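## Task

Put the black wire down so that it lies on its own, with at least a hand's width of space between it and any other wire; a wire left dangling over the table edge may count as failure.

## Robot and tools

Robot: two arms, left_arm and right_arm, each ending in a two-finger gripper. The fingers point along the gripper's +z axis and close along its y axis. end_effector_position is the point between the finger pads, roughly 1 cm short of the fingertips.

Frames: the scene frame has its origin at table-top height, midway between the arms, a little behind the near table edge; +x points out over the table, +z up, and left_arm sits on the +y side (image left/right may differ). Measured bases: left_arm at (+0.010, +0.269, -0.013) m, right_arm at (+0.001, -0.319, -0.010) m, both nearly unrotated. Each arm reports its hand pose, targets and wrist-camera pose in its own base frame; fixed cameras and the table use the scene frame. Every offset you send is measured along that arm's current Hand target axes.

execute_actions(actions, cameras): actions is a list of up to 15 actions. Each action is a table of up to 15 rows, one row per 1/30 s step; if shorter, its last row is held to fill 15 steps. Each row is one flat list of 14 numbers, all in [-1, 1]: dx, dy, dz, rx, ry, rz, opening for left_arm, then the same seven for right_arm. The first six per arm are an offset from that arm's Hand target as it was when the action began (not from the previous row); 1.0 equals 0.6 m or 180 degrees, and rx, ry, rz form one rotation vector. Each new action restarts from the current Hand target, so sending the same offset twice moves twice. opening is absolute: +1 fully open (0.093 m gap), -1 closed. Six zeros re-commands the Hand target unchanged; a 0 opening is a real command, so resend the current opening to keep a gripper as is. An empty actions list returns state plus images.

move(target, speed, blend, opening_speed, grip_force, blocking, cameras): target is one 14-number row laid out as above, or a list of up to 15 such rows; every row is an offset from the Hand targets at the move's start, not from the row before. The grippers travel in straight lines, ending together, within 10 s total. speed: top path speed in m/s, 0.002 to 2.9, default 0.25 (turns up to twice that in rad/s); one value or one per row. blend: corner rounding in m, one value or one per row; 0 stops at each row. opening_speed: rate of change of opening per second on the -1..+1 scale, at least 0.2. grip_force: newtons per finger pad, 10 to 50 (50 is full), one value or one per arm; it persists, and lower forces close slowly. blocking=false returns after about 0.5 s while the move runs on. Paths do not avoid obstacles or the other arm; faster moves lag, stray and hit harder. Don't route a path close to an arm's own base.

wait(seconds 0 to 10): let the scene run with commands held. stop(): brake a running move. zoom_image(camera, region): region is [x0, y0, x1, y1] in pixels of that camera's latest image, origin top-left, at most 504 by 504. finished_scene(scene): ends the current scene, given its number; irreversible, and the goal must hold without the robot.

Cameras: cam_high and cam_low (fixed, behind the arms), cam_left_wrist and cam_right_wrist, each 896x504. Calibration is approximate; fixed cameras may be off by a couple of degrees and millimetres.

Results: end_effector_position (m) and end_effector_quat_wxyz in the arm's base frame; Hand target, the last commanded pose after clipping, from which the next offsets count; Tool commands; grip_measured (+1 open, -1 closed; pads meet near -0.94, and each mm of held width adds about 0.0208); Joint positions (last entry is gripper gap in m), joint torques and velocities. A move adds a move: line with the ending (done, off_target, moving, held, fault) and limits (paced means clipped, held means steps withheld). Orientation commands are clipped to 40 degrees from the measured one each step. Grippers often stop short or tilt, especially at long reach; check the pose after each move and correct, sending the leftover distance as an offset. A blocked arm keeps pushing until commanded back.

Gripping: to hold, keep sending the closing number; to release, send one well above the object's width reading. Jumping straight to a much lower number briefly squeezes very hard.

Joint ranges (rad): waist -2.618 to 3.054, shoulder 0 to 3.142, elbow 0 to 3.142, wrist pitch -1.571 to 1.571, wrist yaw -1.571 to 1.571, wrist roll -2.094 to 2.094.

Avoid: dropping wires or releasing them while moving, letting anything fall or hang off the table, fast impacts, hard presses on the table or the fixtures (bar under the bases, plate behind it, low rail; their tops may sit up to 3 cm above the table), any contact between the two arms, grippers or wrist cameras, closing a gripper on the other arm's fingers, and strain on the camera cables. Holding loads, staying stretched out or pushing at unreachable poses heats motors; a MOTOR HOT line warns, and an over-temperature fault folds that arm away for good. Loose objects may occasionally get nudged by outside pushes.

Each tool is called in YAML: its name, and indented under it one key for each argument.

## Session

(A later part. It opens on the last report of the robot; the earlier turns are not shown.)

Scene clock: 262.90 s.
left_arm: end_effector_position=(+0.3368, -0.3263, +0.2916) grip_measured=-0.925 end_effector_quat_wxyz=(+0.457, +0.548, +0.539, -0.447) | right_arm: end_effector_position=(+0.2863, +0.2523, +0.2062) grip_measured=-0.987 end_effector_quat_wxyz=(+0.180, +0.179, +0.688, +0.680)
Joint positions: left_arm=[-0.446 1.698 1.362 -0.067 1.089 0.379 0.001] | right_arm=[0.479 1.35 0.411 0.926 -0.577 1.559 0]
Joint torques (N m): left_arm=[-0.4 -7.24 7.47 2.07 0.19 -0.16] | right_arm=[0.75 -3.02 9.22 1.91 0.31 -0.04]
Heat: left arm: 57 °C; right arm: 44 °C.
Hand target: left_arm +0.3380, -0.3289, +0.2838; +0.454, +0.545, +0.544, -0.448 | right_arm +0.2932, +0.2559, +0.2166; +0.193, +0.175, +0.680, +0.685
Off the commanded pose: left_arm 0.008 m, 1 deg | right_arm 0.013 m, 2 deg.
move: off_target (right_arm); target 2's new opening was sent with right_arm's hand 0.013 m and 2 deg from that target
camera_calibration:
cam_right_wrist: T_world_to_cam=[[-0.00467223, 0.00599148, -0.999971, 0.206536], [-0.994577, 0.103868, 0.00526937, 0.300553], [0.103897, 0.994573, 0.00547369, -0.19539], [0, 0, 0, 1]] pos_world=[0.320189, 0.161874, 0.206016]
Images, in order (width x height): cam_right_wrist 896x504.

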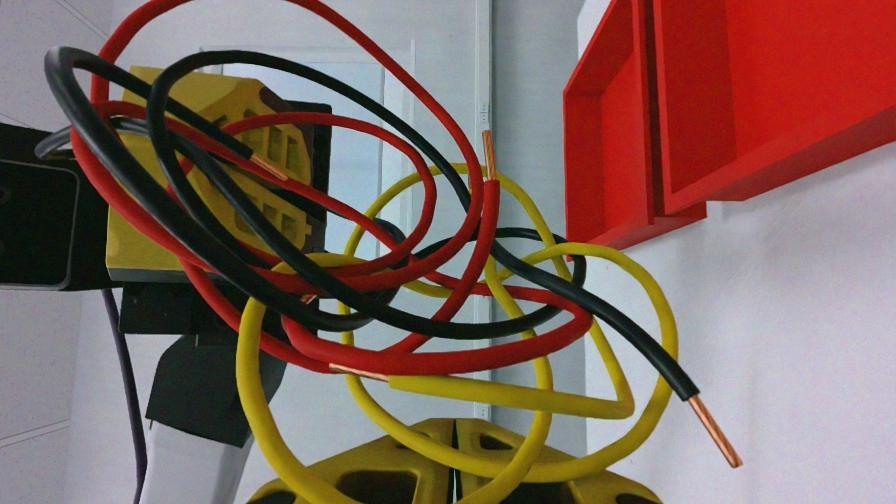

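move:
  target:
    - [0,0,0,0,0,0,-0.931621, 0, 0, -0.08, 0, 0, 0, -1]
    - [0,0,0,0,0,0,-0.931621, -0.012, 0, -0.08, 0, 0, 0, 0]
    - [0,0,0,0,0,0,-0.931621, -0.012, 0, 0.004, 0, 0, 0, 0]
  speed: 0.2
  opening_speed: 1.5
  cameras: ["cam_right_wrist"]

Scene clock: 282.17 s.
left_arm: end_effector_position=(+0.3368, -0.3263, +0.2916) grip_measured=-0.925 end_effector_quat_wxyz=(+0.457, +0.548, +0.540, -0.447) | right_arm: end_effector_position=(+0.2930, +0.2506, +0.2022) grip_measured=-0.001 end_effector_quat_wxyz=(+0.175, +0.184, +0.692, +0.675)
Joint positions: left_arm=[-0.446 1.698 1.362 -0.067 1.088 0.379 0.001] | right_arm=[0.459 1.374 0.43 0.912 -0.598 1.559 0.045]
Joint torques (N m): left_arm=[-0.14 -7.2 7.32 2.08 0.24 -0.12] | right_arm=[0.92 -3.4 9.13 2.1 0.34 0]
Heat: left arm: 56 °C; right arm: 46 °C.
Hand target: left_arm +0.3380, -0.3288, +0.2838; +0.454, +0.545, +0.544, -0.448 | right_arm +0.3006, +0.2544, +0.2169; +0.193, +0.175, +0.680, +0.685
Off the commanded pose: left_arm 0.008 m, 1 deg | right_arm 0.017 m, 3 deg.
move: off_target (right_arm)
camera_calibration:
cam_right_wrist: T_world_to_cam=[[-0.0226393, -0.00260115, -0.99974, 0.209955], [-0.99441, 0.103217, 0.02225, 0.304112], [0.103133, 0.994655, -0.00492338, -0.192037], [0, 0, 0, 1]] pos_world=[0.32697, 0.160167, 0.202189]
Images, in order (width x height): cam_right_wrist 896x504.

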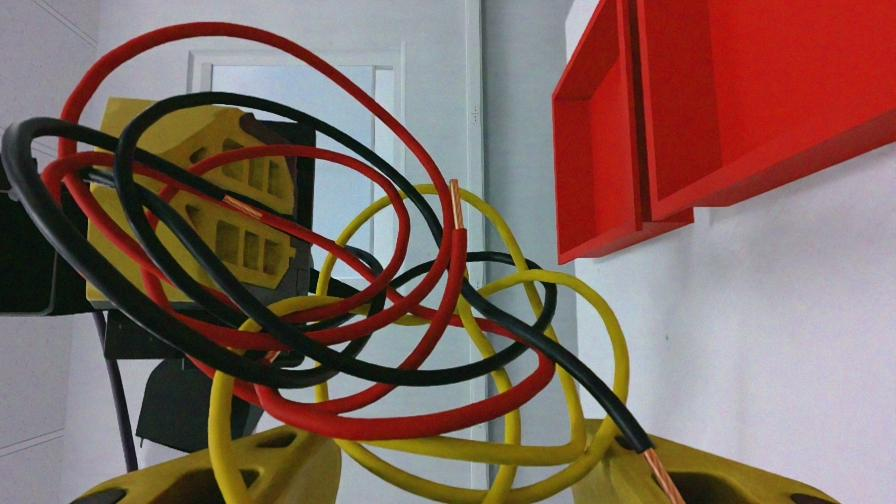

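move:
  target:
    - [0,0,0,0,0,0,-0.931621, 0.001, 0.0, 0.008, 0, 0, 0, -1]
  speed: 0.2
  opening_speed: 1.5
  cameras: ["cam_right_wrist"]

zoom_image:
  camera: "cam_right_wrist"
  region: [250, 250, 650, 504]

Scene clock: 312.60 s.
left_arm: end_effector_position=(+0.3369, -0.3263, +0.2917) grip_measured=-0.925 end_effector_quat_wxyz=(+0.457, +0.548, +0.540, -0.447) | right_arm: end_effector_position=(+0.2950, +0.2550, +0.2025) grip_measured=-0.987 end_effector_quat_wxyz=(+0.175, +0.184, +0.692, +0.675)
Joint positions: left_arm=[-0.446 1.698 1.362 -0.067 1.088 0.379 0.001] | right_arm=[0.472 1.391 0.443 0.916 -0.585 1.559 0]
Joint torques (N m): left_arm=[-0.24 -7.02 7.27 2.11 0.25 -0.16] | right_arm=[1.05 -3.21 9.21 2.13 0.32 -0.01]
Heat: left arm: 55 °C; right arm: 46 °C.
Hand target: left_arm +0.3380, -0.3289, +0.2838; +0.454, +0.545, +0.544, -0.448 | right_arm +0.3025, +0.2588, +0.2168; +0.193, +0.175, +0.680, +0.685
Off the commanded pose: left_arm 0.008 m, 1 deg | right_arm 0.017 m, 3 deg.
move: off_target (right_arm)
camera_calibration:
cam_right_wrist: T_world_to_cam=[[-0.0217343, -0.00258414, -0.99976, 0.210018], [-0.99443, 0.103211, 0.0213516, 0.305831], [0.103131, 0.994656, -0.00481296, -0.19664], [0, 0, 0, 1]] pos_world=[0.328971, 0.164567, 0.202491]
Images, in order (width x height): cam_right_wrist 896x504.

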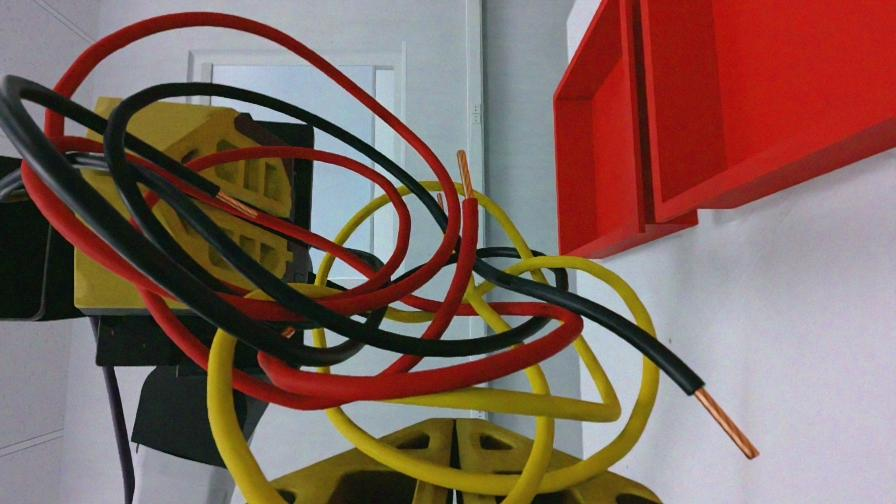

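Scaled by 1.260 from the camera's 896x504 image, which has a finer 1280x720 frame.

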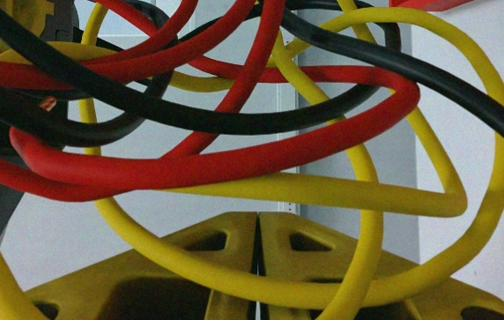

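move:
  target:
    - [0,0,0,0,0,0,-0.931621, 0.0, 0.0, -0.102, 0, 0, 0, -1]
    - [0,0,0,0,0,0,-0.931621, 0.008, 0.003, -0.102, 0, 0, -0.5, -0.52]
  speed: [0.25,0.6]
  blend: [0.01,0]
  cameras: ["cam_right_wrist"]

zoom_image:
  camera: "cam_right_wrist"
  region: [250, 100, 650, 504]

Scene clock: 343.77 s.
left_arm: end_effector_position=(+0.3369, -0.3263, +0.2917) grip_measured=-0.925 end_effector_quat_wxyz=(+0.457, +0.548, +0.540, -0.447) | right_arm: end_effector_position=(+0.2699, +0.2071, +0.2101) grip_measured=-0.521 end_effector_quat_wxyz=(+0.611, -0.351, +0.616, +0.352)
Joint positions: left_arm=[-0.446 1.698 1.362 -0.067 1.088 0.379 0.001] | right_arm=[0.323 1.156 0.309 0.84 -0.718 0 0.02]
Joint torques (N m): left_arm=[-0.35 -7.09 7.31 2.09 0.18 -0.15] | right_arm=[1.03 -4.29 6.83 1.72 0.08 -0.05]
Heat: left arm: 55 °C; right arm: 47 °C.
Hand target: left_arm +0.3380, -0.3289, +0.2838; +0.454, +0.545, +0.544, -0.448 | right_arm +0.2675, +0.2084, +0.2178; +0.621, -0.357, +0.605, +0.348
Off the commanded pose: left_arm 0.008 m, 1 deg | right_arm 0.008 m, 2 deg.
move: done
camera_calibration:
cam_right_wrist: T_world_to_cam=[[0.869341, -0.493974, -0.0153861, -0.128568], [-0.211413, -0.343563, -0.915024, 0.363545], [0.446712, 0.79872, -0.403106, -0.114832], [0, 0, 0, 1]] pos_world=[0.239924, 0.153111, 0.284385]
Images, in order (width x height): cam_right_wrist 896x504.

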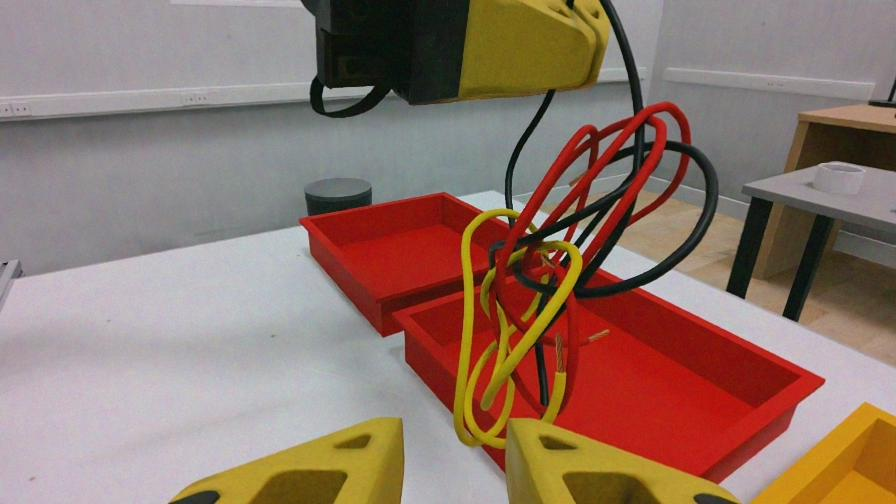

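Scaled by 1.248 from the camera's 896x504 image, which has a finer 1280x720 frame.

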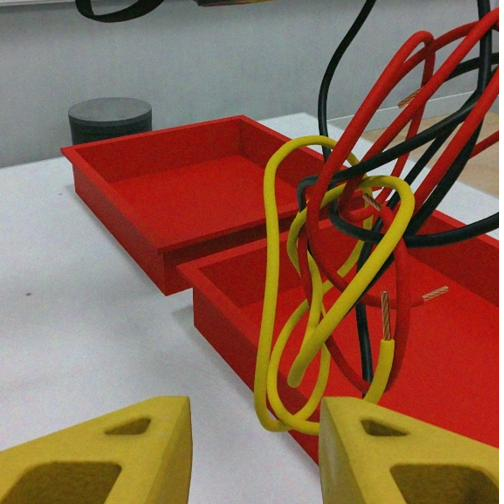

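move:
  target: [0,0,0,0,0,0,-0.931621, 0.035, -0.02, 0.045, 0, 0, 0, -0.40]
  speed: 0.2
  cameras: ["cam_right_wrist"]

Scene clock: 360.23 s.
left_arm: end_effector_position=(+0.3369, -0.3263, +0.2917) grip_measured=-0.925 end_effector_quat_wxyz=(+0.457, +0.548, +0.540, -0.447) | right_arm: end_effector_position=(+0.2845, +0.2223, +0.1840) grip_measured=-0.401 end_effector_quat_wxyz=(+0.601, -0.355, +0.621, +0.356)
Joint positions: left_arm=[-0.446 1.698 1.362 -0.067 1.088 0.379 0.001] | right_arm=[0.361 1.366 0.321 1.014 -0.694 -0.005 0.026]
Joint torques (N m): left_arm=[-0.29 -7.12 7.36 2.12 0.17 -0.15] | right_arm=[0.91 -2.88 8.65 2.07 0.21 -0.02]
Heat: left arm: 55 °C; right arm: 47 °C.
Hand target: left_arm +0.3380, -0.3289, +0.2838; +0.454, +0.545, +0.544, -0.448 | right_arm +0.2920, +0.2256, +0.1973; +0.621, -0.357, +0.605, +0.348
Off the commanded pose: left_arm 0.008 m, 1 deg | right_arm 0.016 m, 3 deg.
move: off_target (right_arm)
camera_calibration:
cam_right_wrist: T_world_to_cam=[[0.875501, -0.482484, -0.0265868, -0.136363], [-0.223967, -0.35642, -0.907085, 0.353039], [0.428178, 0.800108, -0.420107, -0.136], [0, 0, 0, 1]] pos_world=[0.256687, 0.168852, 0.259477]
Images, in order (width x height): cam_right_wrist 896x504.

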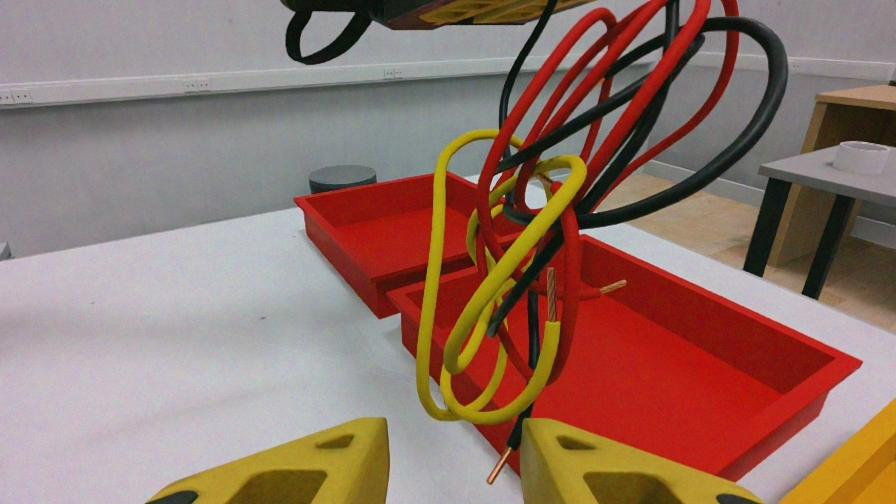

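move:
  target:
    - [0,0,0,0,0,0,-0.931621, 0.015, 0.005, 0.1, 0, 0, 0, -0.50]
  speed: 0.2
  cameras: ["cam_right_wrist"]

Scene clock: 371.93 s.
left_arm: end_effector_position=(+0.3369, -0.3264, +0.2918) grip_measured=-0.925 end_effector_quat_wxyz=(+0.457, +0.548, +0.539, -0.447) | right_arm: end_effector_position=(+0.3123, +0.2749, +0.1762) grip_measured=-0.499 end_effector_quat_wxyz=(+0.600, -0.358, +0.621, +0.355)
Joint positions: left_arm=[-0.446 1.698 1.362 -0.066 1.088 0.379 0.001] | right_arm=[0.51 1.6 0.483 1.084 -0.547 -0.005 0.021]
Joint torques (N m): left_arm=[-0.27 -7.15 7.05 2.1 0.18 -0.13] | right_arm=[0.75 -4.56 8.5 2.11 0.26 -0.04]
Heat: left arm: 54 °C; right arm: 48 °C.
Hand target: left_arm +0.3380, -0.3288, +0.2838; +0.454, +0.545, +0.544, -0.448 | right_arm +0.3198, +0.2790, +0.1891; +0.621, -0.357, +0.605, +0.348
Off the commanded pose: left_arm 0.008 m, 1 deg | right_arm 0.015 m, 3 deg.
move: off_target (right_arm)
camera_calibration:
cam_right_wrist: T_world_to_cam=[[0.876638, -0.480543, -0.0241682, -0.136958], [-0.223208, -0.361666, -0.905194, 0.371806], [0.426244, 0.798922, -0.424312, -0.191525], [0, 0, 0, 1]] pos_world=[0.284689, 0.221669, 0.251981]
Images, in order (width x height): cam_right_wrist 896x504.

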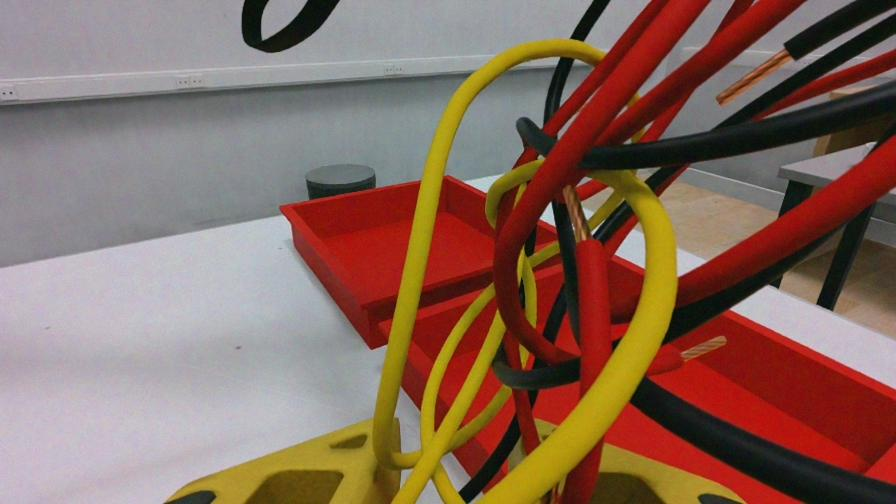

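move:
  target:
    - [0,0,0,0,0,0,-0.931621, 0.0, 0.015, 0.0, 0, 0, 0, -0.50]
    - [0,0,0,0,0,0,-0.931621, 0.0, 0.015, 0.013, 0, 0, 0, -0.50]
    - [0,0,0,0,0,0,-0.931621, 0.0, 0.015, 0.013, 0, 0, 0, -1]
  speed: 0.2
  blend: [0.01,0,0]
  opening_speed: 1
  cameras: ["cam_right_wrist"]

zoom_image:
  camera: "cam_right_wrist"
  region: [250, 100, 650, 504]

Scene clock: 384.33 s.
left_arm: end_effector_position=(+0.3369, -0.3264, +0.2918) grip_measured=-0.925 end_effector_quat_wxyz=(+0.457, +0.548, +0.539, -0.447) | right_arm: end_effector_position=(+0.3090, +0.2858, +0.1764) grip_measured=-0.984 end_effector_quat_wxyz=(+0.601, -0.358, +0.621, +0.354)
Joint positions: left_arm=[-0.446 1.698 1.362 -0.066 1.088 0.378 0.001] | right_arm=[0.553 1.61 0.492 1.086 -0.502 -0.005 0]
Joint torques (N m): left_arm=[-0.47 -7.16 7.32 2.1 0.23 -0.1] | right_arm=[0.62 -4.36 8.35 2.21 0.16 -0.06]
Heat: left arm: 54 °C; right arm: 48 °C.
Hand target: left_arm +0.3380, -0.3288, +0.2838; +0.454, +0.545, +0.544, -0.448 | right_arm +0.3159, +0.2903, +0.1889; +0.621, -0.357, +0.605, +0.348
Off the commanded pose: left_arm 0.008 m, 1 deg | right_arm 0.015 m, 3 deg.
move: off_target (right_arm); blend cut to 0.0039 m at target 1; target 3's new opening was sent with right_arm's hand 0.015 m and 3 deg from that target
camera_calibration:
cam_right_wrist: T_world_to_cam=[[0.875797, -0.482201, -0.0215093, -0.128506], [-0.221378, -0.361681, -0.905637, 0.374709], [0.428919, 0.797916, -0.423507, -0.199531], [0, 0, 0, 1]] pos_world=[0.28108, 0.232769, 0.252083]
Images, in order (width x height): cam_right_wrist 896x504.

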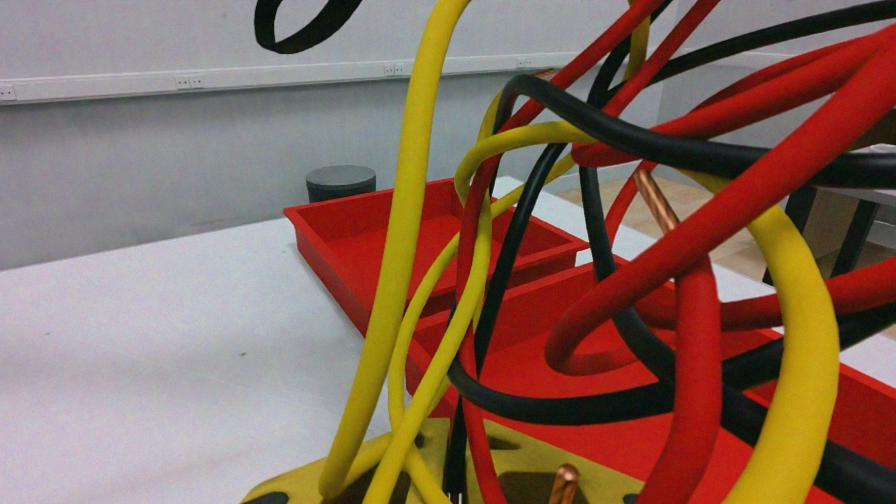

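Scaled by 1.248 from the camera's 896x504 image, which has a finer 1280x720 frame.

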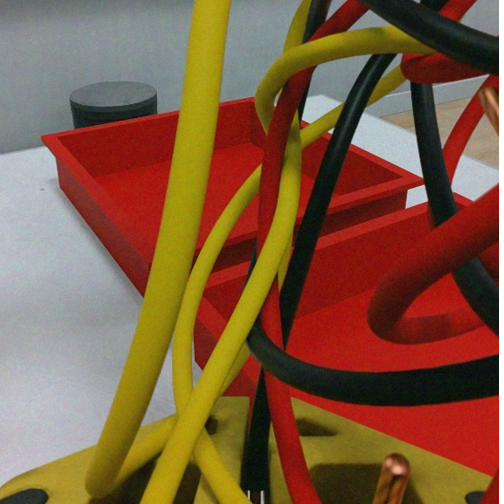

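move:
  target:
    - [0,0,0,0,0,0,-0.931621, 0.0, 0.0, 0.0, 0, 0, 0, -0.50]
    - [0,0,0,0,0,0,-0.931621, 0.0, 0.0, -0.11, 0, 0, 0, -0.50]
    - [0,0,0,0,0,0,-0.931621, -0.035, 0.0, -0.11, 0, 0, 0, -0.50]
  speed: 0.2
  blend: [0,0.015,0]
  opening_speed: 1.5
  cameras: ["cam_right_wrist"]

zoom_image:
  camera: "cam_right_wrist"
  region: [250, 50, 700, 504]

Scene clock: 396.53 s.
left_arm: end_effector_position=(+0.3369, -0.3264, +0.2918) grip_measured=-0.925 end_effector_quat_wxyz=(+0.457, +0.548, +0.539, -0.447) | right_arm: end_effector_position=(+0.2796, +0.2339, +0.1944) grip_measured=-0.501 end_effector_quat_wxyz=(+0.606, -0.354, +0.620, +0.351)
Joint positions: left_arm=[-0.446 1.698 1.362 -0.065 1.088 0.378 0.001] | right_arm=[0.426 1.315 0.338 0.953 -0.618 -0.007 0.021]
Joint torques (N m): left_arm=[-0.27 -7.12 7.16 2.07 0.2 -0.15] | right_arm=[-0.59 -5.22 7.92 1.8 -0.01 0.01]
Heat: left arm: 54 °C; right arm: 47 °C.
Hand target: left_arm +0.3380, -0.3289, +0.2838; +0.454, +0.545, +0.544, -0.448 | right_arm +0.2822, +0.2332, +0.2090; +0.621, -0.357, +0.605, +0.348
Off the commanded pose: left_arm 0.008 m, 1 deg | right_arm 0.015 m, 2 deg.
move: off_target (right_arm); blend cut to 0.0105 m at target 2
camera_calibration:
cam_right_wrist: T_world_to_cam=[[0.870525, -0.491776, -0.0185257, -0.124196], [-0.219402, -0.354131, -0.909095, 0.364], [0.440511, 0.795454, -0.416176, -0.141826], [0, 0, 0, 1]] pos_world=[0.250454, 0.180643, 0.269585]
Images, in order (width x height): cam_right_wrist 896x504.

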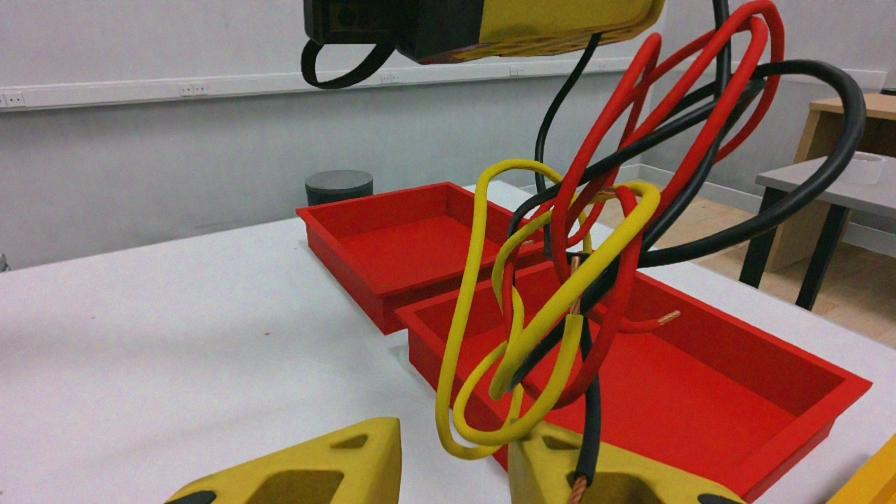

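Scaled by 1.110 from the camera's 896x504 image, which has a finer 1280x720 frame.

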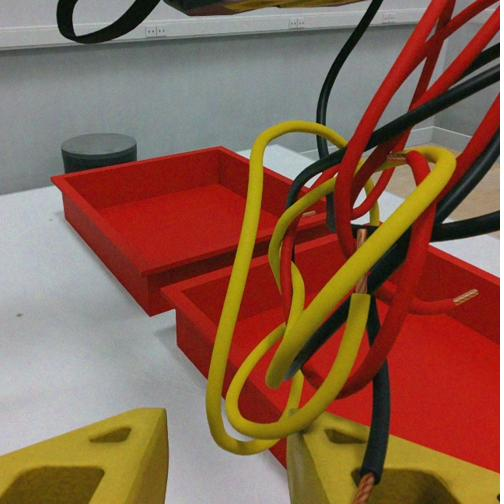

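move:
  target:
    - [0,0,0,0,0,0,-0.931621, 0.0, 0.0, -0.04, 0, 0, 0, -0.50]
    - [0,0,0,0,0,0,-0.931621, -0.022, 0.0, -0.03, 0, 0, 0, -0.50]
    - [0,0,0,0,0,0,-0.931621, -0.022, 0.0, 0.008, 0, 0, 0, -0.52]
  speed: 0.2
  blend: [0.005,0.005,0]
  cameras: ["cam_right_wrist"]

zoom_image:
  camera: "cam_right_wrist"
  region: [300, 150, 650, 504]

Scene clock: 440.73 s.
left_arm: end_effector_position=(+0.3370, -0.3264, +0.2918) grip_measured=-0.925 end_effector_quat_wxyz=(+0.457, +0.548, +0.539, -0.447) | right_arm: end_effector_position=(+0.2774, +0.2344, +0.2123) grip_measured=-0.519 end_effector_quat_wxyz=(+0.610, -0.358, +0.612, +0.354)
Joint positions: left_arm=[-0.446 1.698 1.362 -0.065 1.088 0.378 0.001] | right_arm=[0.424 1.25 0.372 0.872 -0.631 -0.007 0.02]
Joint torques (N m): left_arm=[-0.14 -7.08 7.3 2.06 0.21 -0.15] | right_arm=[0.88 -2.48 9.51 1.83 0.27 -0.05]
Heat: left arm: 54 °C; right arm: 49 °C.
Hand target: left_arm +0.3380, -0.3289, +0.2838; +0.454, +0.545, +0.544, -0.448 | right_arm +0.2843, +0.2374, +0.2225; +0.621, -0.357, +0.605, +0.348
Off the commanded pose: left_arm 0.008 m, 1 deg | right_arm 0.012 m, 2 deg.
move: off_target (right_arm); target 3's new opening was sent with right_arm's hand 0.012 m and 2 deg from that target
camera_calibration:
cam_right_wrist: T_world_to_cam=[[0.876689, -0.480978, -0.00876721, -0.128099], [-0.201295, -0.35023, -0.914778, 0.375323], [0.436918, 0.80374, -0.403862, -0.137479], [0, 0, 0, 1]] pos_world=[0.247921, 0.180334, 0.286692]
Images, in order (width x height): cam_right_wrist 896x504.

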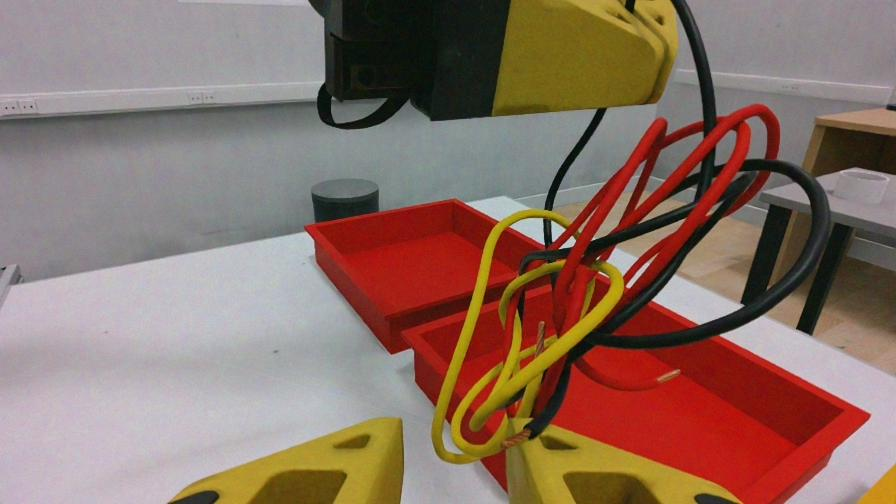

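Scaled by 1.424 from the camera's 896x504 image, which has a finer 1280x720 frame.

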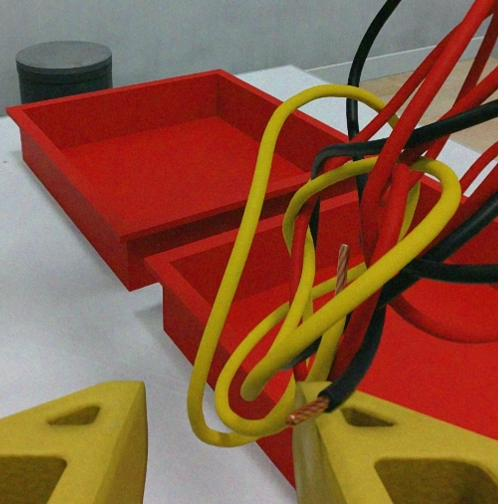

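move:
  target:
    - [0,0,0,0,0,0,-0.931621, 0.0, 0.0, 0.0, 0, 0, 0, -0.586]
    - [0,0,0,0,0,0,-0.931621, 0.004, 0.0, 0.06, 0, 0, 0, -0.586]
    - [0,0,0,0,0,0,-0.931621, 0.004, 0.0, 0.06, 0, 0, 0, -1]
  speed: 0.15
  opening_speed: 1
  cameras: ["cam_right_wrist"]

zoom_image:
  camera: "cam_right_wrist"
  region: [250, 150, 650, 504]

Scene clock: 455.93 s.
left_arm: end_effector_position=(+0.3373, -0.3264, +0.2919) grip_measured=-0.925 end_effector_quat_wxyz=(+0.458, +0.548, +0.539, -0.447) | right_arm: end_effector_position=(+0.2950, +0.2643, +0.2048) grip_measured=-0.988 end_effector_quat_wxyz=(+0.599, -0.358, +0.622, +0.354)
Joint positions: left_arm=[-0.446 1.698 1.362 -0.064 1.087 0.378 0.001] | right_arm=[0.507 1.397 0.465 0.896 -0.549 -0.007 0]
Joint torques (N m): left_arm=[-0.31 -7.19 7.43 2.03 0.23 -0.16] | right_arm=[0.81 -3.26 9.5 2.17 0.32 -0.04]
Heat: left arm: 54 °C; right arm: 50 °C.
Hand target: left_arm +0.3380, -0.3288, +0.2838; +0.454, +0.545, +0.544, -0.448 | right_arm +0.3024, +0.2685, +0.2205; +0.621, -0.357, +0.605, +0.348
Off the commanded pose: left_arm 0.009 m, 1 deg | right_arm 0.018 m, 3 deg.
move: off_target (right_arm); target 3's new opening was sent with right_arm's hand 0.018 m and 3 deg from that target
camera_calibration:
cam_right_wrist: T_world_to_cam=[[0.876437, -0.48093, -0.0237457, -0.12599], [-0.223977, -0.363524, -0.904259, 0.390479], [0.426253, 0.797845, -0.426324, -0.162837], [0, 0, 0, 1]] pos_world=[0.267291, 0.211275, 0.280682]
Images, in order (width x height): cam_right_wrist 896x504.

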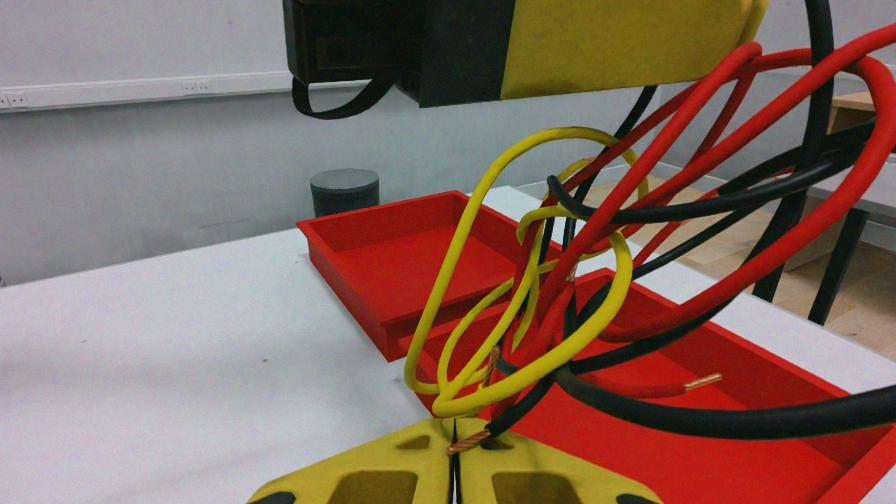

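Scaled by 1.260 from the camera's 896x504 image, which has a finer 1280x720 frame.

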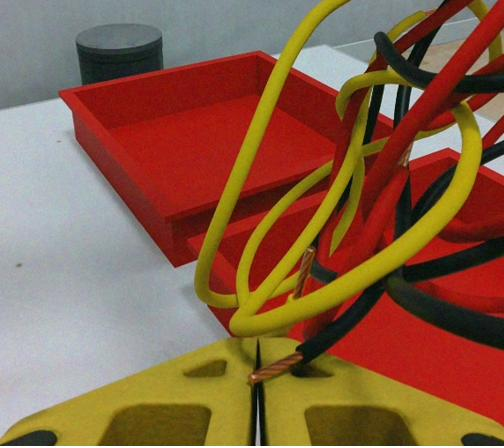

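move:
  target:
    - [0,0,0,0,0,0,-0.931621, 0,0,-0.2,0,0,0,-1]
    - [0.248,-0.158,-0.255,-0.11,0,0,-0.931621, -0.05,0,-0.2,0,0,0,-1]
  speed: 0.25
  blend: [0.03,0]
  cameras: ["all"]

zoom_image:
  camera: "cam_low"
  region: [380, 160, 540, 320]

Scene clock: 474.80 s.
left_arm: end_effector_position=(+0.2460, -0.1516, +0.1625) grip_measured=-0.925 end_effector_quat_wxyz=(+0.529, +0.448, +0.628, -0.354) | right_arm: end_effector_position=(+0.2402, +0.1655, +0.2320) grip_measured=-0.988 end_effector_quat_wxyz=(+0.605, -0.347, +0.622, +0.357)
Joint positions: left_arm=[0.016 1.099 0.373 0.209 1.178 0.514 0.001] | right_arm=[0.129 0.823 0.297 0.504 -0.913 0.006 0]
Joint torques (N m): left_arm=[0.62 -3.44 6.86 1.95 0.53 0.23] | right_arm=[-0.27 -2.1 10.06 1.69 -0.08 -0.1]
Heat: left arm: 55 °C; right arm: 49 °C.
Hand target: left_arm +0.2432, -0.1513, +0.1654; +0.541, +0.459, +0.613, -0.348 | right_arm +0.2414, +0.1648, +0.2489; +0.621, -0.357, +0.605, +0.348
Off the commanded pose: left_arm 0.004 m, 3 deg | right_arm 0.017 m, 3 deg.
move: off_target (left_arm, right_arm)
camera_calibration:
cam_left_wrist: T_world_to_cam=[[-0.942135, -0.333048, -0.0382196, 0.186454], [-0.167526, 0.566493, -0.806858, 0.296581], [0.290374, -0.753767, -0.589507, -0.0000637827], [0, 0, 0, 1]] pos_world=[0.225368, -0.105961, 0.246388]
cam_right_wrist: T_world_to_cam=[[0.869323, -0.492994, -0.0351317, -0.118493], [-0.230633, -0.341765, -0.911046, 0.36651], [0.437133, 0.800096, -0.410805, -0.0556953], [0, 0, 0, 1]] pos_world=[0.211884, 0.111405, 0.306865]

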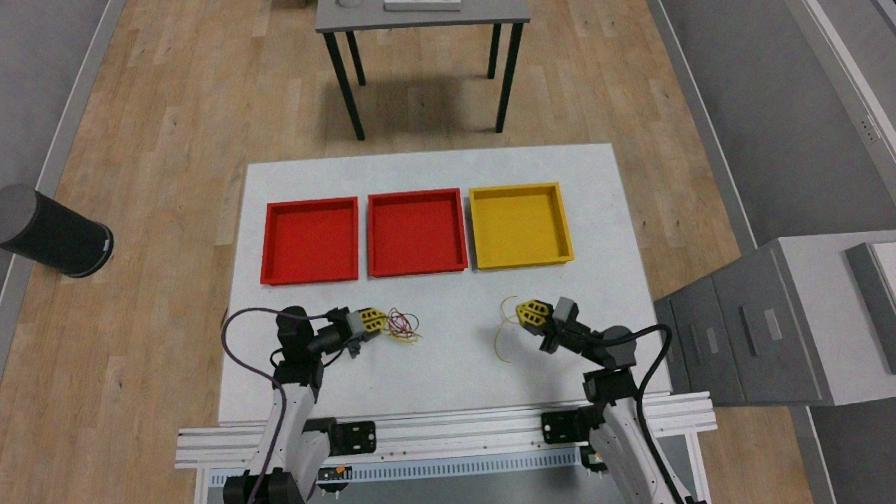

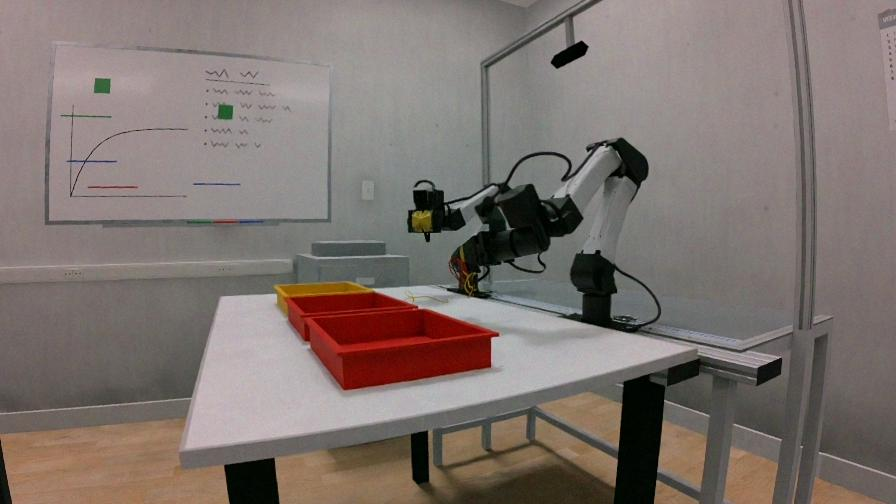

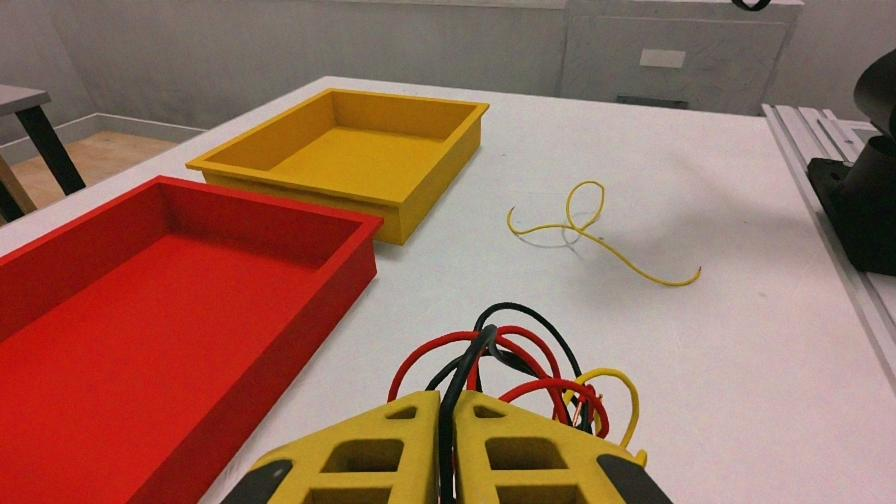

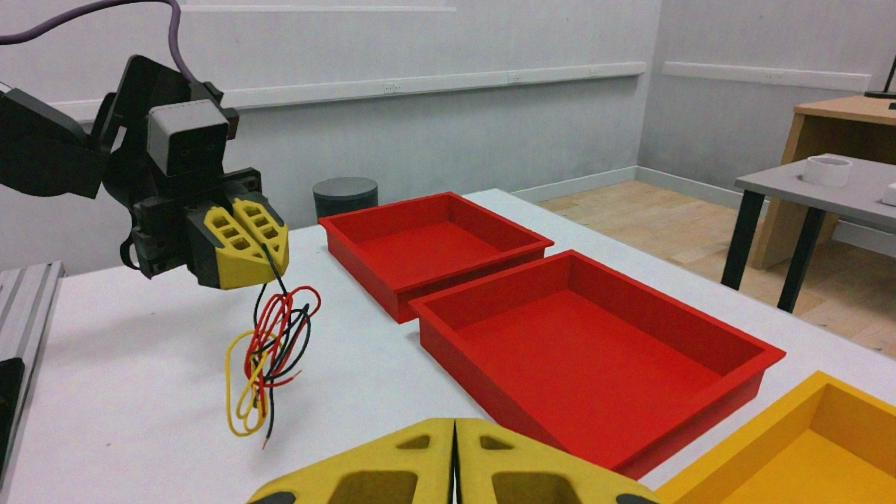

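Scaled by 3.150 from the camera's 896x504 image, which has a finer 1280x720 frame.

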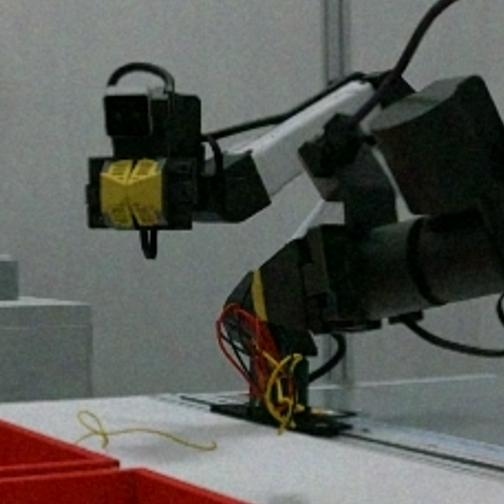

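move:
  target: [0.139,-0.01,0.0245,0,0,0,-0.931621, 0.167,0.171,0.155,0,0.283,0,-0.3]
  speed: 0.25
  cameras: ["cam_right_wrist","cam_left_wrist","cam_high"]

zoom_image:
  camera: "cam_high"
  region: [320, 250, 520, 400]

Scene clock: 491.50 s.
left_arm: end_effector_position=(+0.2468, -0.1518, +0.0819) grip_measured=-0.925 end_effector_quat_wxyz=(+0.542, +0.462, +0.613, -0.341) | right_arm: end_effector_position=(+0.1971, +0.2900, +0.1373) grip_measured=-0.301 end_effector_quat_wxyz=(+0.289, -0.476, +0.815, +0.160)
Joint positions: left_arm=[0.016 1.572 0.179 0.902 1.182 0.543 0.001] | right_arm=[0.948 1.307 0.902 -0.495 -0.053 -0.09 0.031]
Joint torques (N m): left_arm=[0.57 -2.93 3.7 1.94 0.45 -0.14] | right_arm=[0.9 -3.67 10.41 1.43 0.18 0.16]
Heat: left arm: 54 °C; right arm: 50 °C.
Hand target: left_arm +0.2431, -0.1513, +0.0805; +0.541, +0.459, +0.613, -0.348 | right_arm +0.2020, +0.2968, +0.1477; +0.300, -0.472, +0.813, +0.161
Off the commanded pose: left_arm 0.004 m, 1 deg | right_arm 0.013 m, 1 deg.
move: off_target (right_arm)
camera_calibration:
cam_left_wrist: T_world_to_cam=[[-0.941473, -0.324563, -0.0910327, 0.189471], [-0.119964, 0.574981, -0.809324, 0.221489], [0.315019, -0.751036, -0.580265, -0.0543482], [0, 0, 0, 1]] pos_world=[0.222073, -0.106674, 0.164968]
cam_right_wrist: T_world_to_cam=[[0.868089, -0.496398, -0.00315209, -0.0262505], [-0.480171, -0.838067, -0.258997, 0.416377], [0.125924, 0.226346, -0.965873, 0.1286], [0, 0, 0, 1]] pos_world=[0.206526, 0.306813, 0.231969]
Images, in order (width x height): cam_high 896x504, cam_left_wrist 896x504, cam_right_wrist 896x504.

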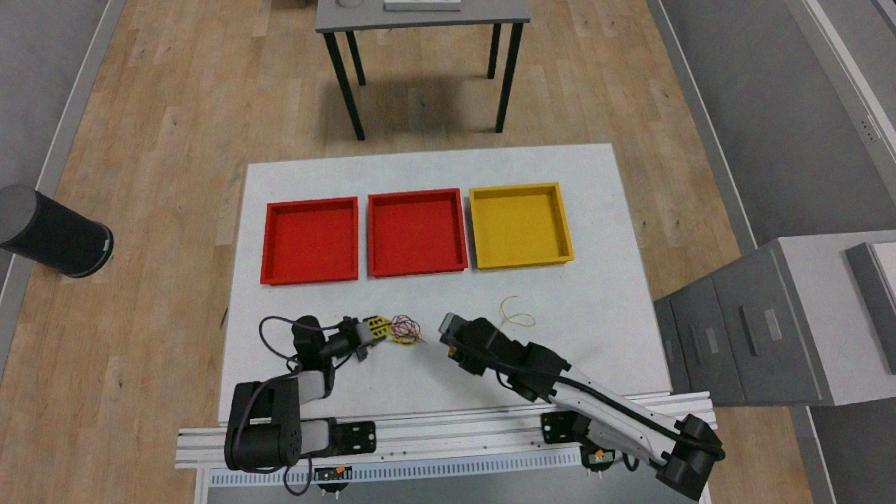

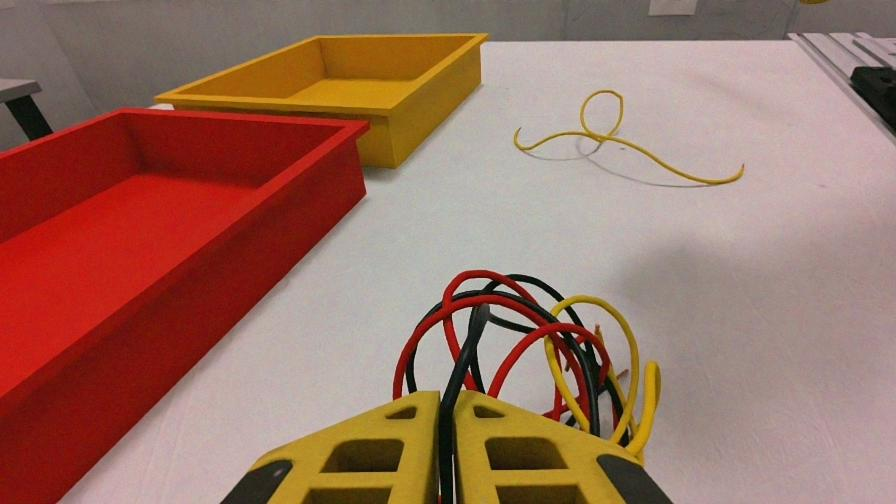

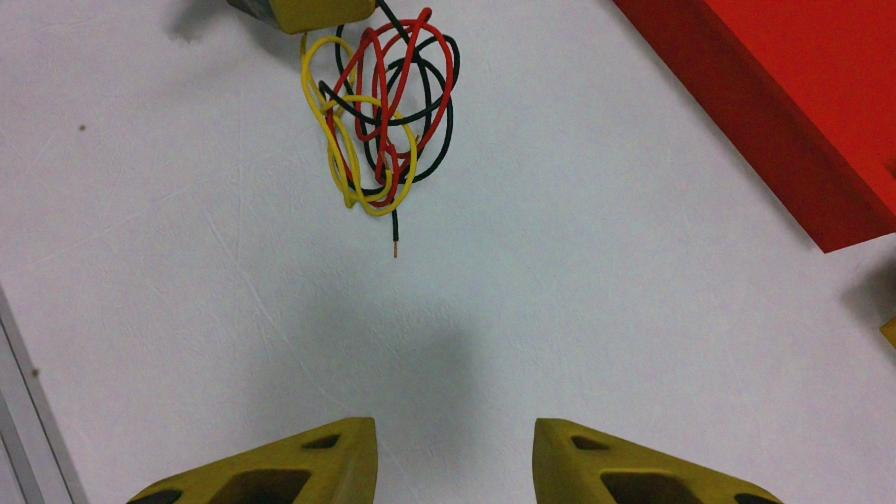

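Scaled by 2.520 from the camera's 896x504 image, which has a finer 1280x720 frame.

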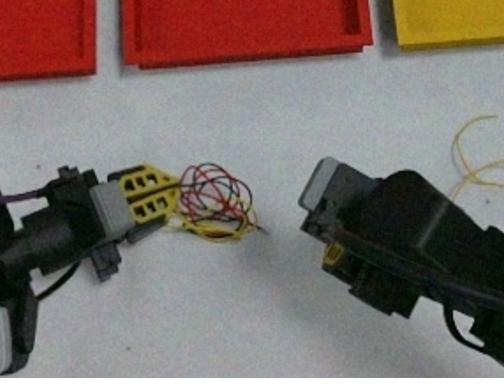

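zoom_image:
  camera: "cam_right_wrist"
  region: [230, 0, 530, 270]

Scaled by 1.680 from the camera's 896x504 image, which has a finer 1280x720 frame.

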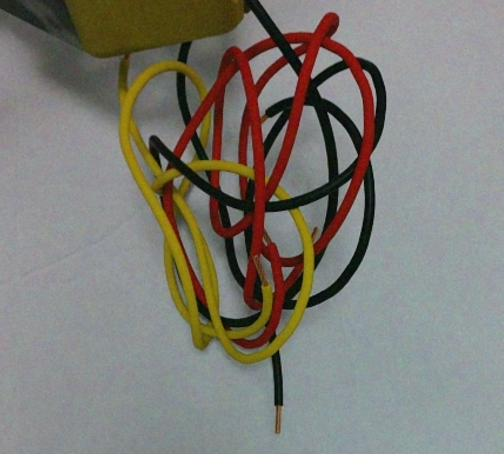

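move:
  target: [0,0,0,0,0,0,-0.931621, 0.016,0.063,0.182,0,-0.067,0,-0.42]
  speed: 0.2
  cameras: ["cam_right_wrist"]

zoom_image:
  camera: "cam_right_wrist"
  region: [250, 0, 650, 400]

Scene clock: 548.53 s.
left_arm: end_effector_position=(+0.2469, -0.1518, +0.0822) grip_measured=-0.925 end_effector_quat_wxyz=(+0.543, +0.462, +0.613, -0.341) | right_arm: end_effector_position=(+0.2020, +0.3663, +0.0582) grip_measured=-0.419 end_effector_quat_wxyz=(+0.378, -0.457, +0.778, +0.208)
Joint positions: left_arm=[0.016 1.572 0.179 0.904 1.182 0.542 0.001] | right_arm=[1.082 1.647 0.687 0.28 0.037 0.001 0.025]
Joint torques (N m): left_arm=[0.64 -2.77 3.73 1.92 0.45 -0.15] | right_arm=[0.88 -5.05 5.79 1.99 0.24 0.1]
Heat: left arm: 54 °C; right arm: 50 °C.
Hand target: left_arm +0.2431, -0.1513, +0.0805; +0.541, +0.459, +0.613, -0.348 | right_arm +0.2025, +0.3688, +0.0569; +0.384, -0.453, +0.777, +0.210
Off the commanded pose: left_arm 0.004 m, 1 deg | right_arm 0.003 m, 1 deg.
move: done
camera_calibration:
cam_right_wrist: T_world_to_cam=[[0.869917, -0.493174, 0.00492449, 0.00518234], [-0.435215, -0.772303, -0.462749, 0.440912], [0.232019, 0.40041, -0.886476, -0.0555445], [0, 0, 0, 1]] pos_world=[0.200271, 0.365314, 0.154767]
Images, in order (width x height): cam_right_wrist 896x504.

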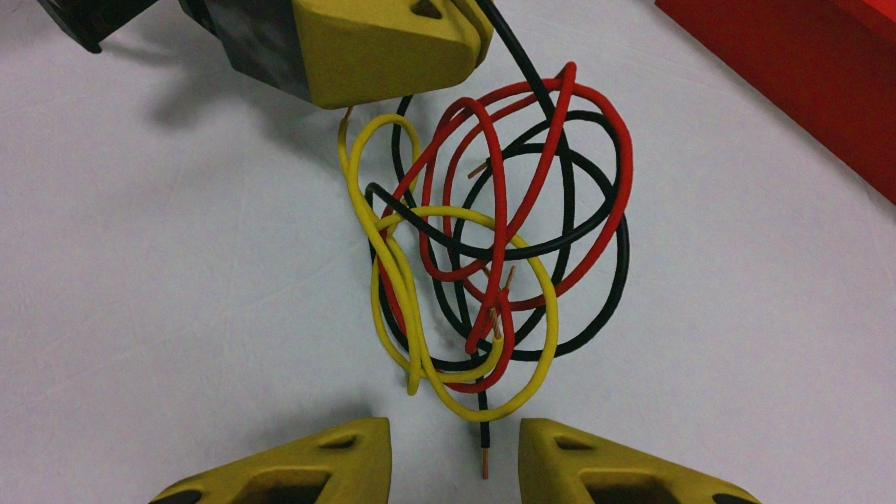

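Scaled by 1.260 from the camera's 896x504 image, which has a finer 1280x720 frame.

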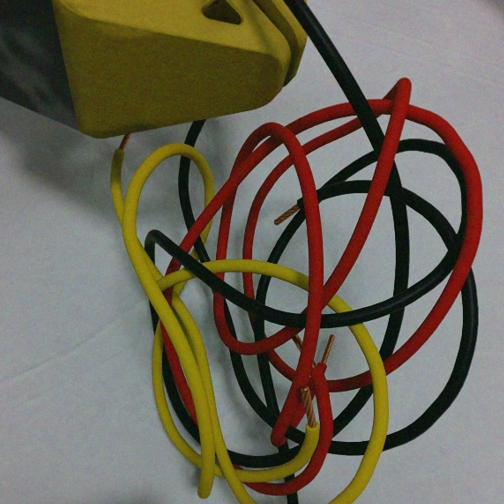

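move:
  target: [0,0,0,0,0,0,-0.931621, 0.018,0.006,0.0577,0,0,0,-0.50]
  speed: 0.12
  cameras: ["cam_right_wrist"]

zoom_image:
  camera: "cam_right_wrist"
  region: [300, 250, 600, 504]

Scene clock: 575.47 s.
left_arm: end_effector_position=(+0.2469, -0.1518, +0.0822) grip_measured=-0.925 end_effector_quat_wxyz=(+0.543, +0.462, +0.613, -0.341) | right_arm: end_effector_position=(+0.2058, +0.3763, +0.0208) grip_measured=-0.499 end_effector_quat_wxyz=(+0.370, -0.459, +0.782, +0.202)
Joint positions: left_arm=[0.016 1.572 0.179 0.904 1.182 0.542 0.001] | right_arm=[1.088 1.806 0.693 0.411 0.044 0.006 0.021]
Joint torques (N m): left_arm=[0.72 -2.85 3.74 1.95 0.48 -0.17] | right_arm=[0.87 -5.33 8.21 1.98 0.26 0.13]
Heat: left arm: 54 °C; right arm: 48 °C.
Hand target: left_arm +0.2431, -0.1513, +0.0805; +0.541, +0.459, +0.613, -0.348 | right_arm +0.2103, +0.3881, +0.0269; +0.384, -0.453, +0.777, +0.210
Off the commanded pose: left_arm 0.004 m, 1 deg | right_arm 0.014 m, 2 deg.
move: off_target (right_arm)
camera_calibration:
cam_right_wrist: T_world_to_cam=[[0.868661, -0.495368, 0.0061453, 0.00798775], [-0.441525, -0.779751, -0.443896, 0.436648], [0.224684, 0.382882, -0.896057, -0.0851974], [0, 0, 0, 1]] pos_world=[0.204995, 0.377054, 0.117436]
Images, in order (width x height): cam_right_wrist 896x504.

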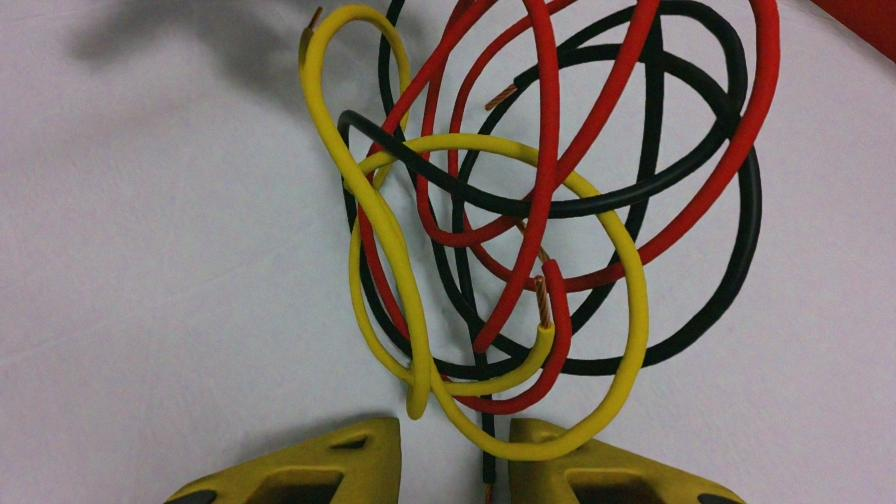

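Scaled by 1.680 from the camera's 896x504 image, which has a finer 1280x720 frame.

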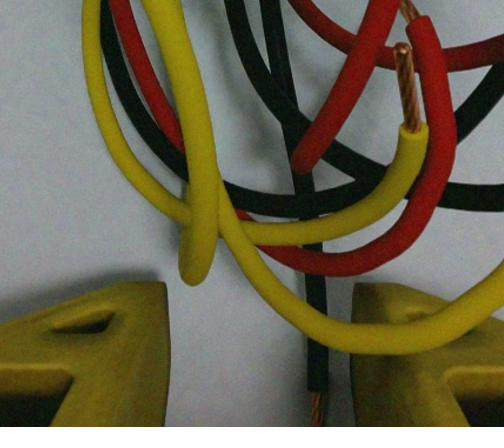

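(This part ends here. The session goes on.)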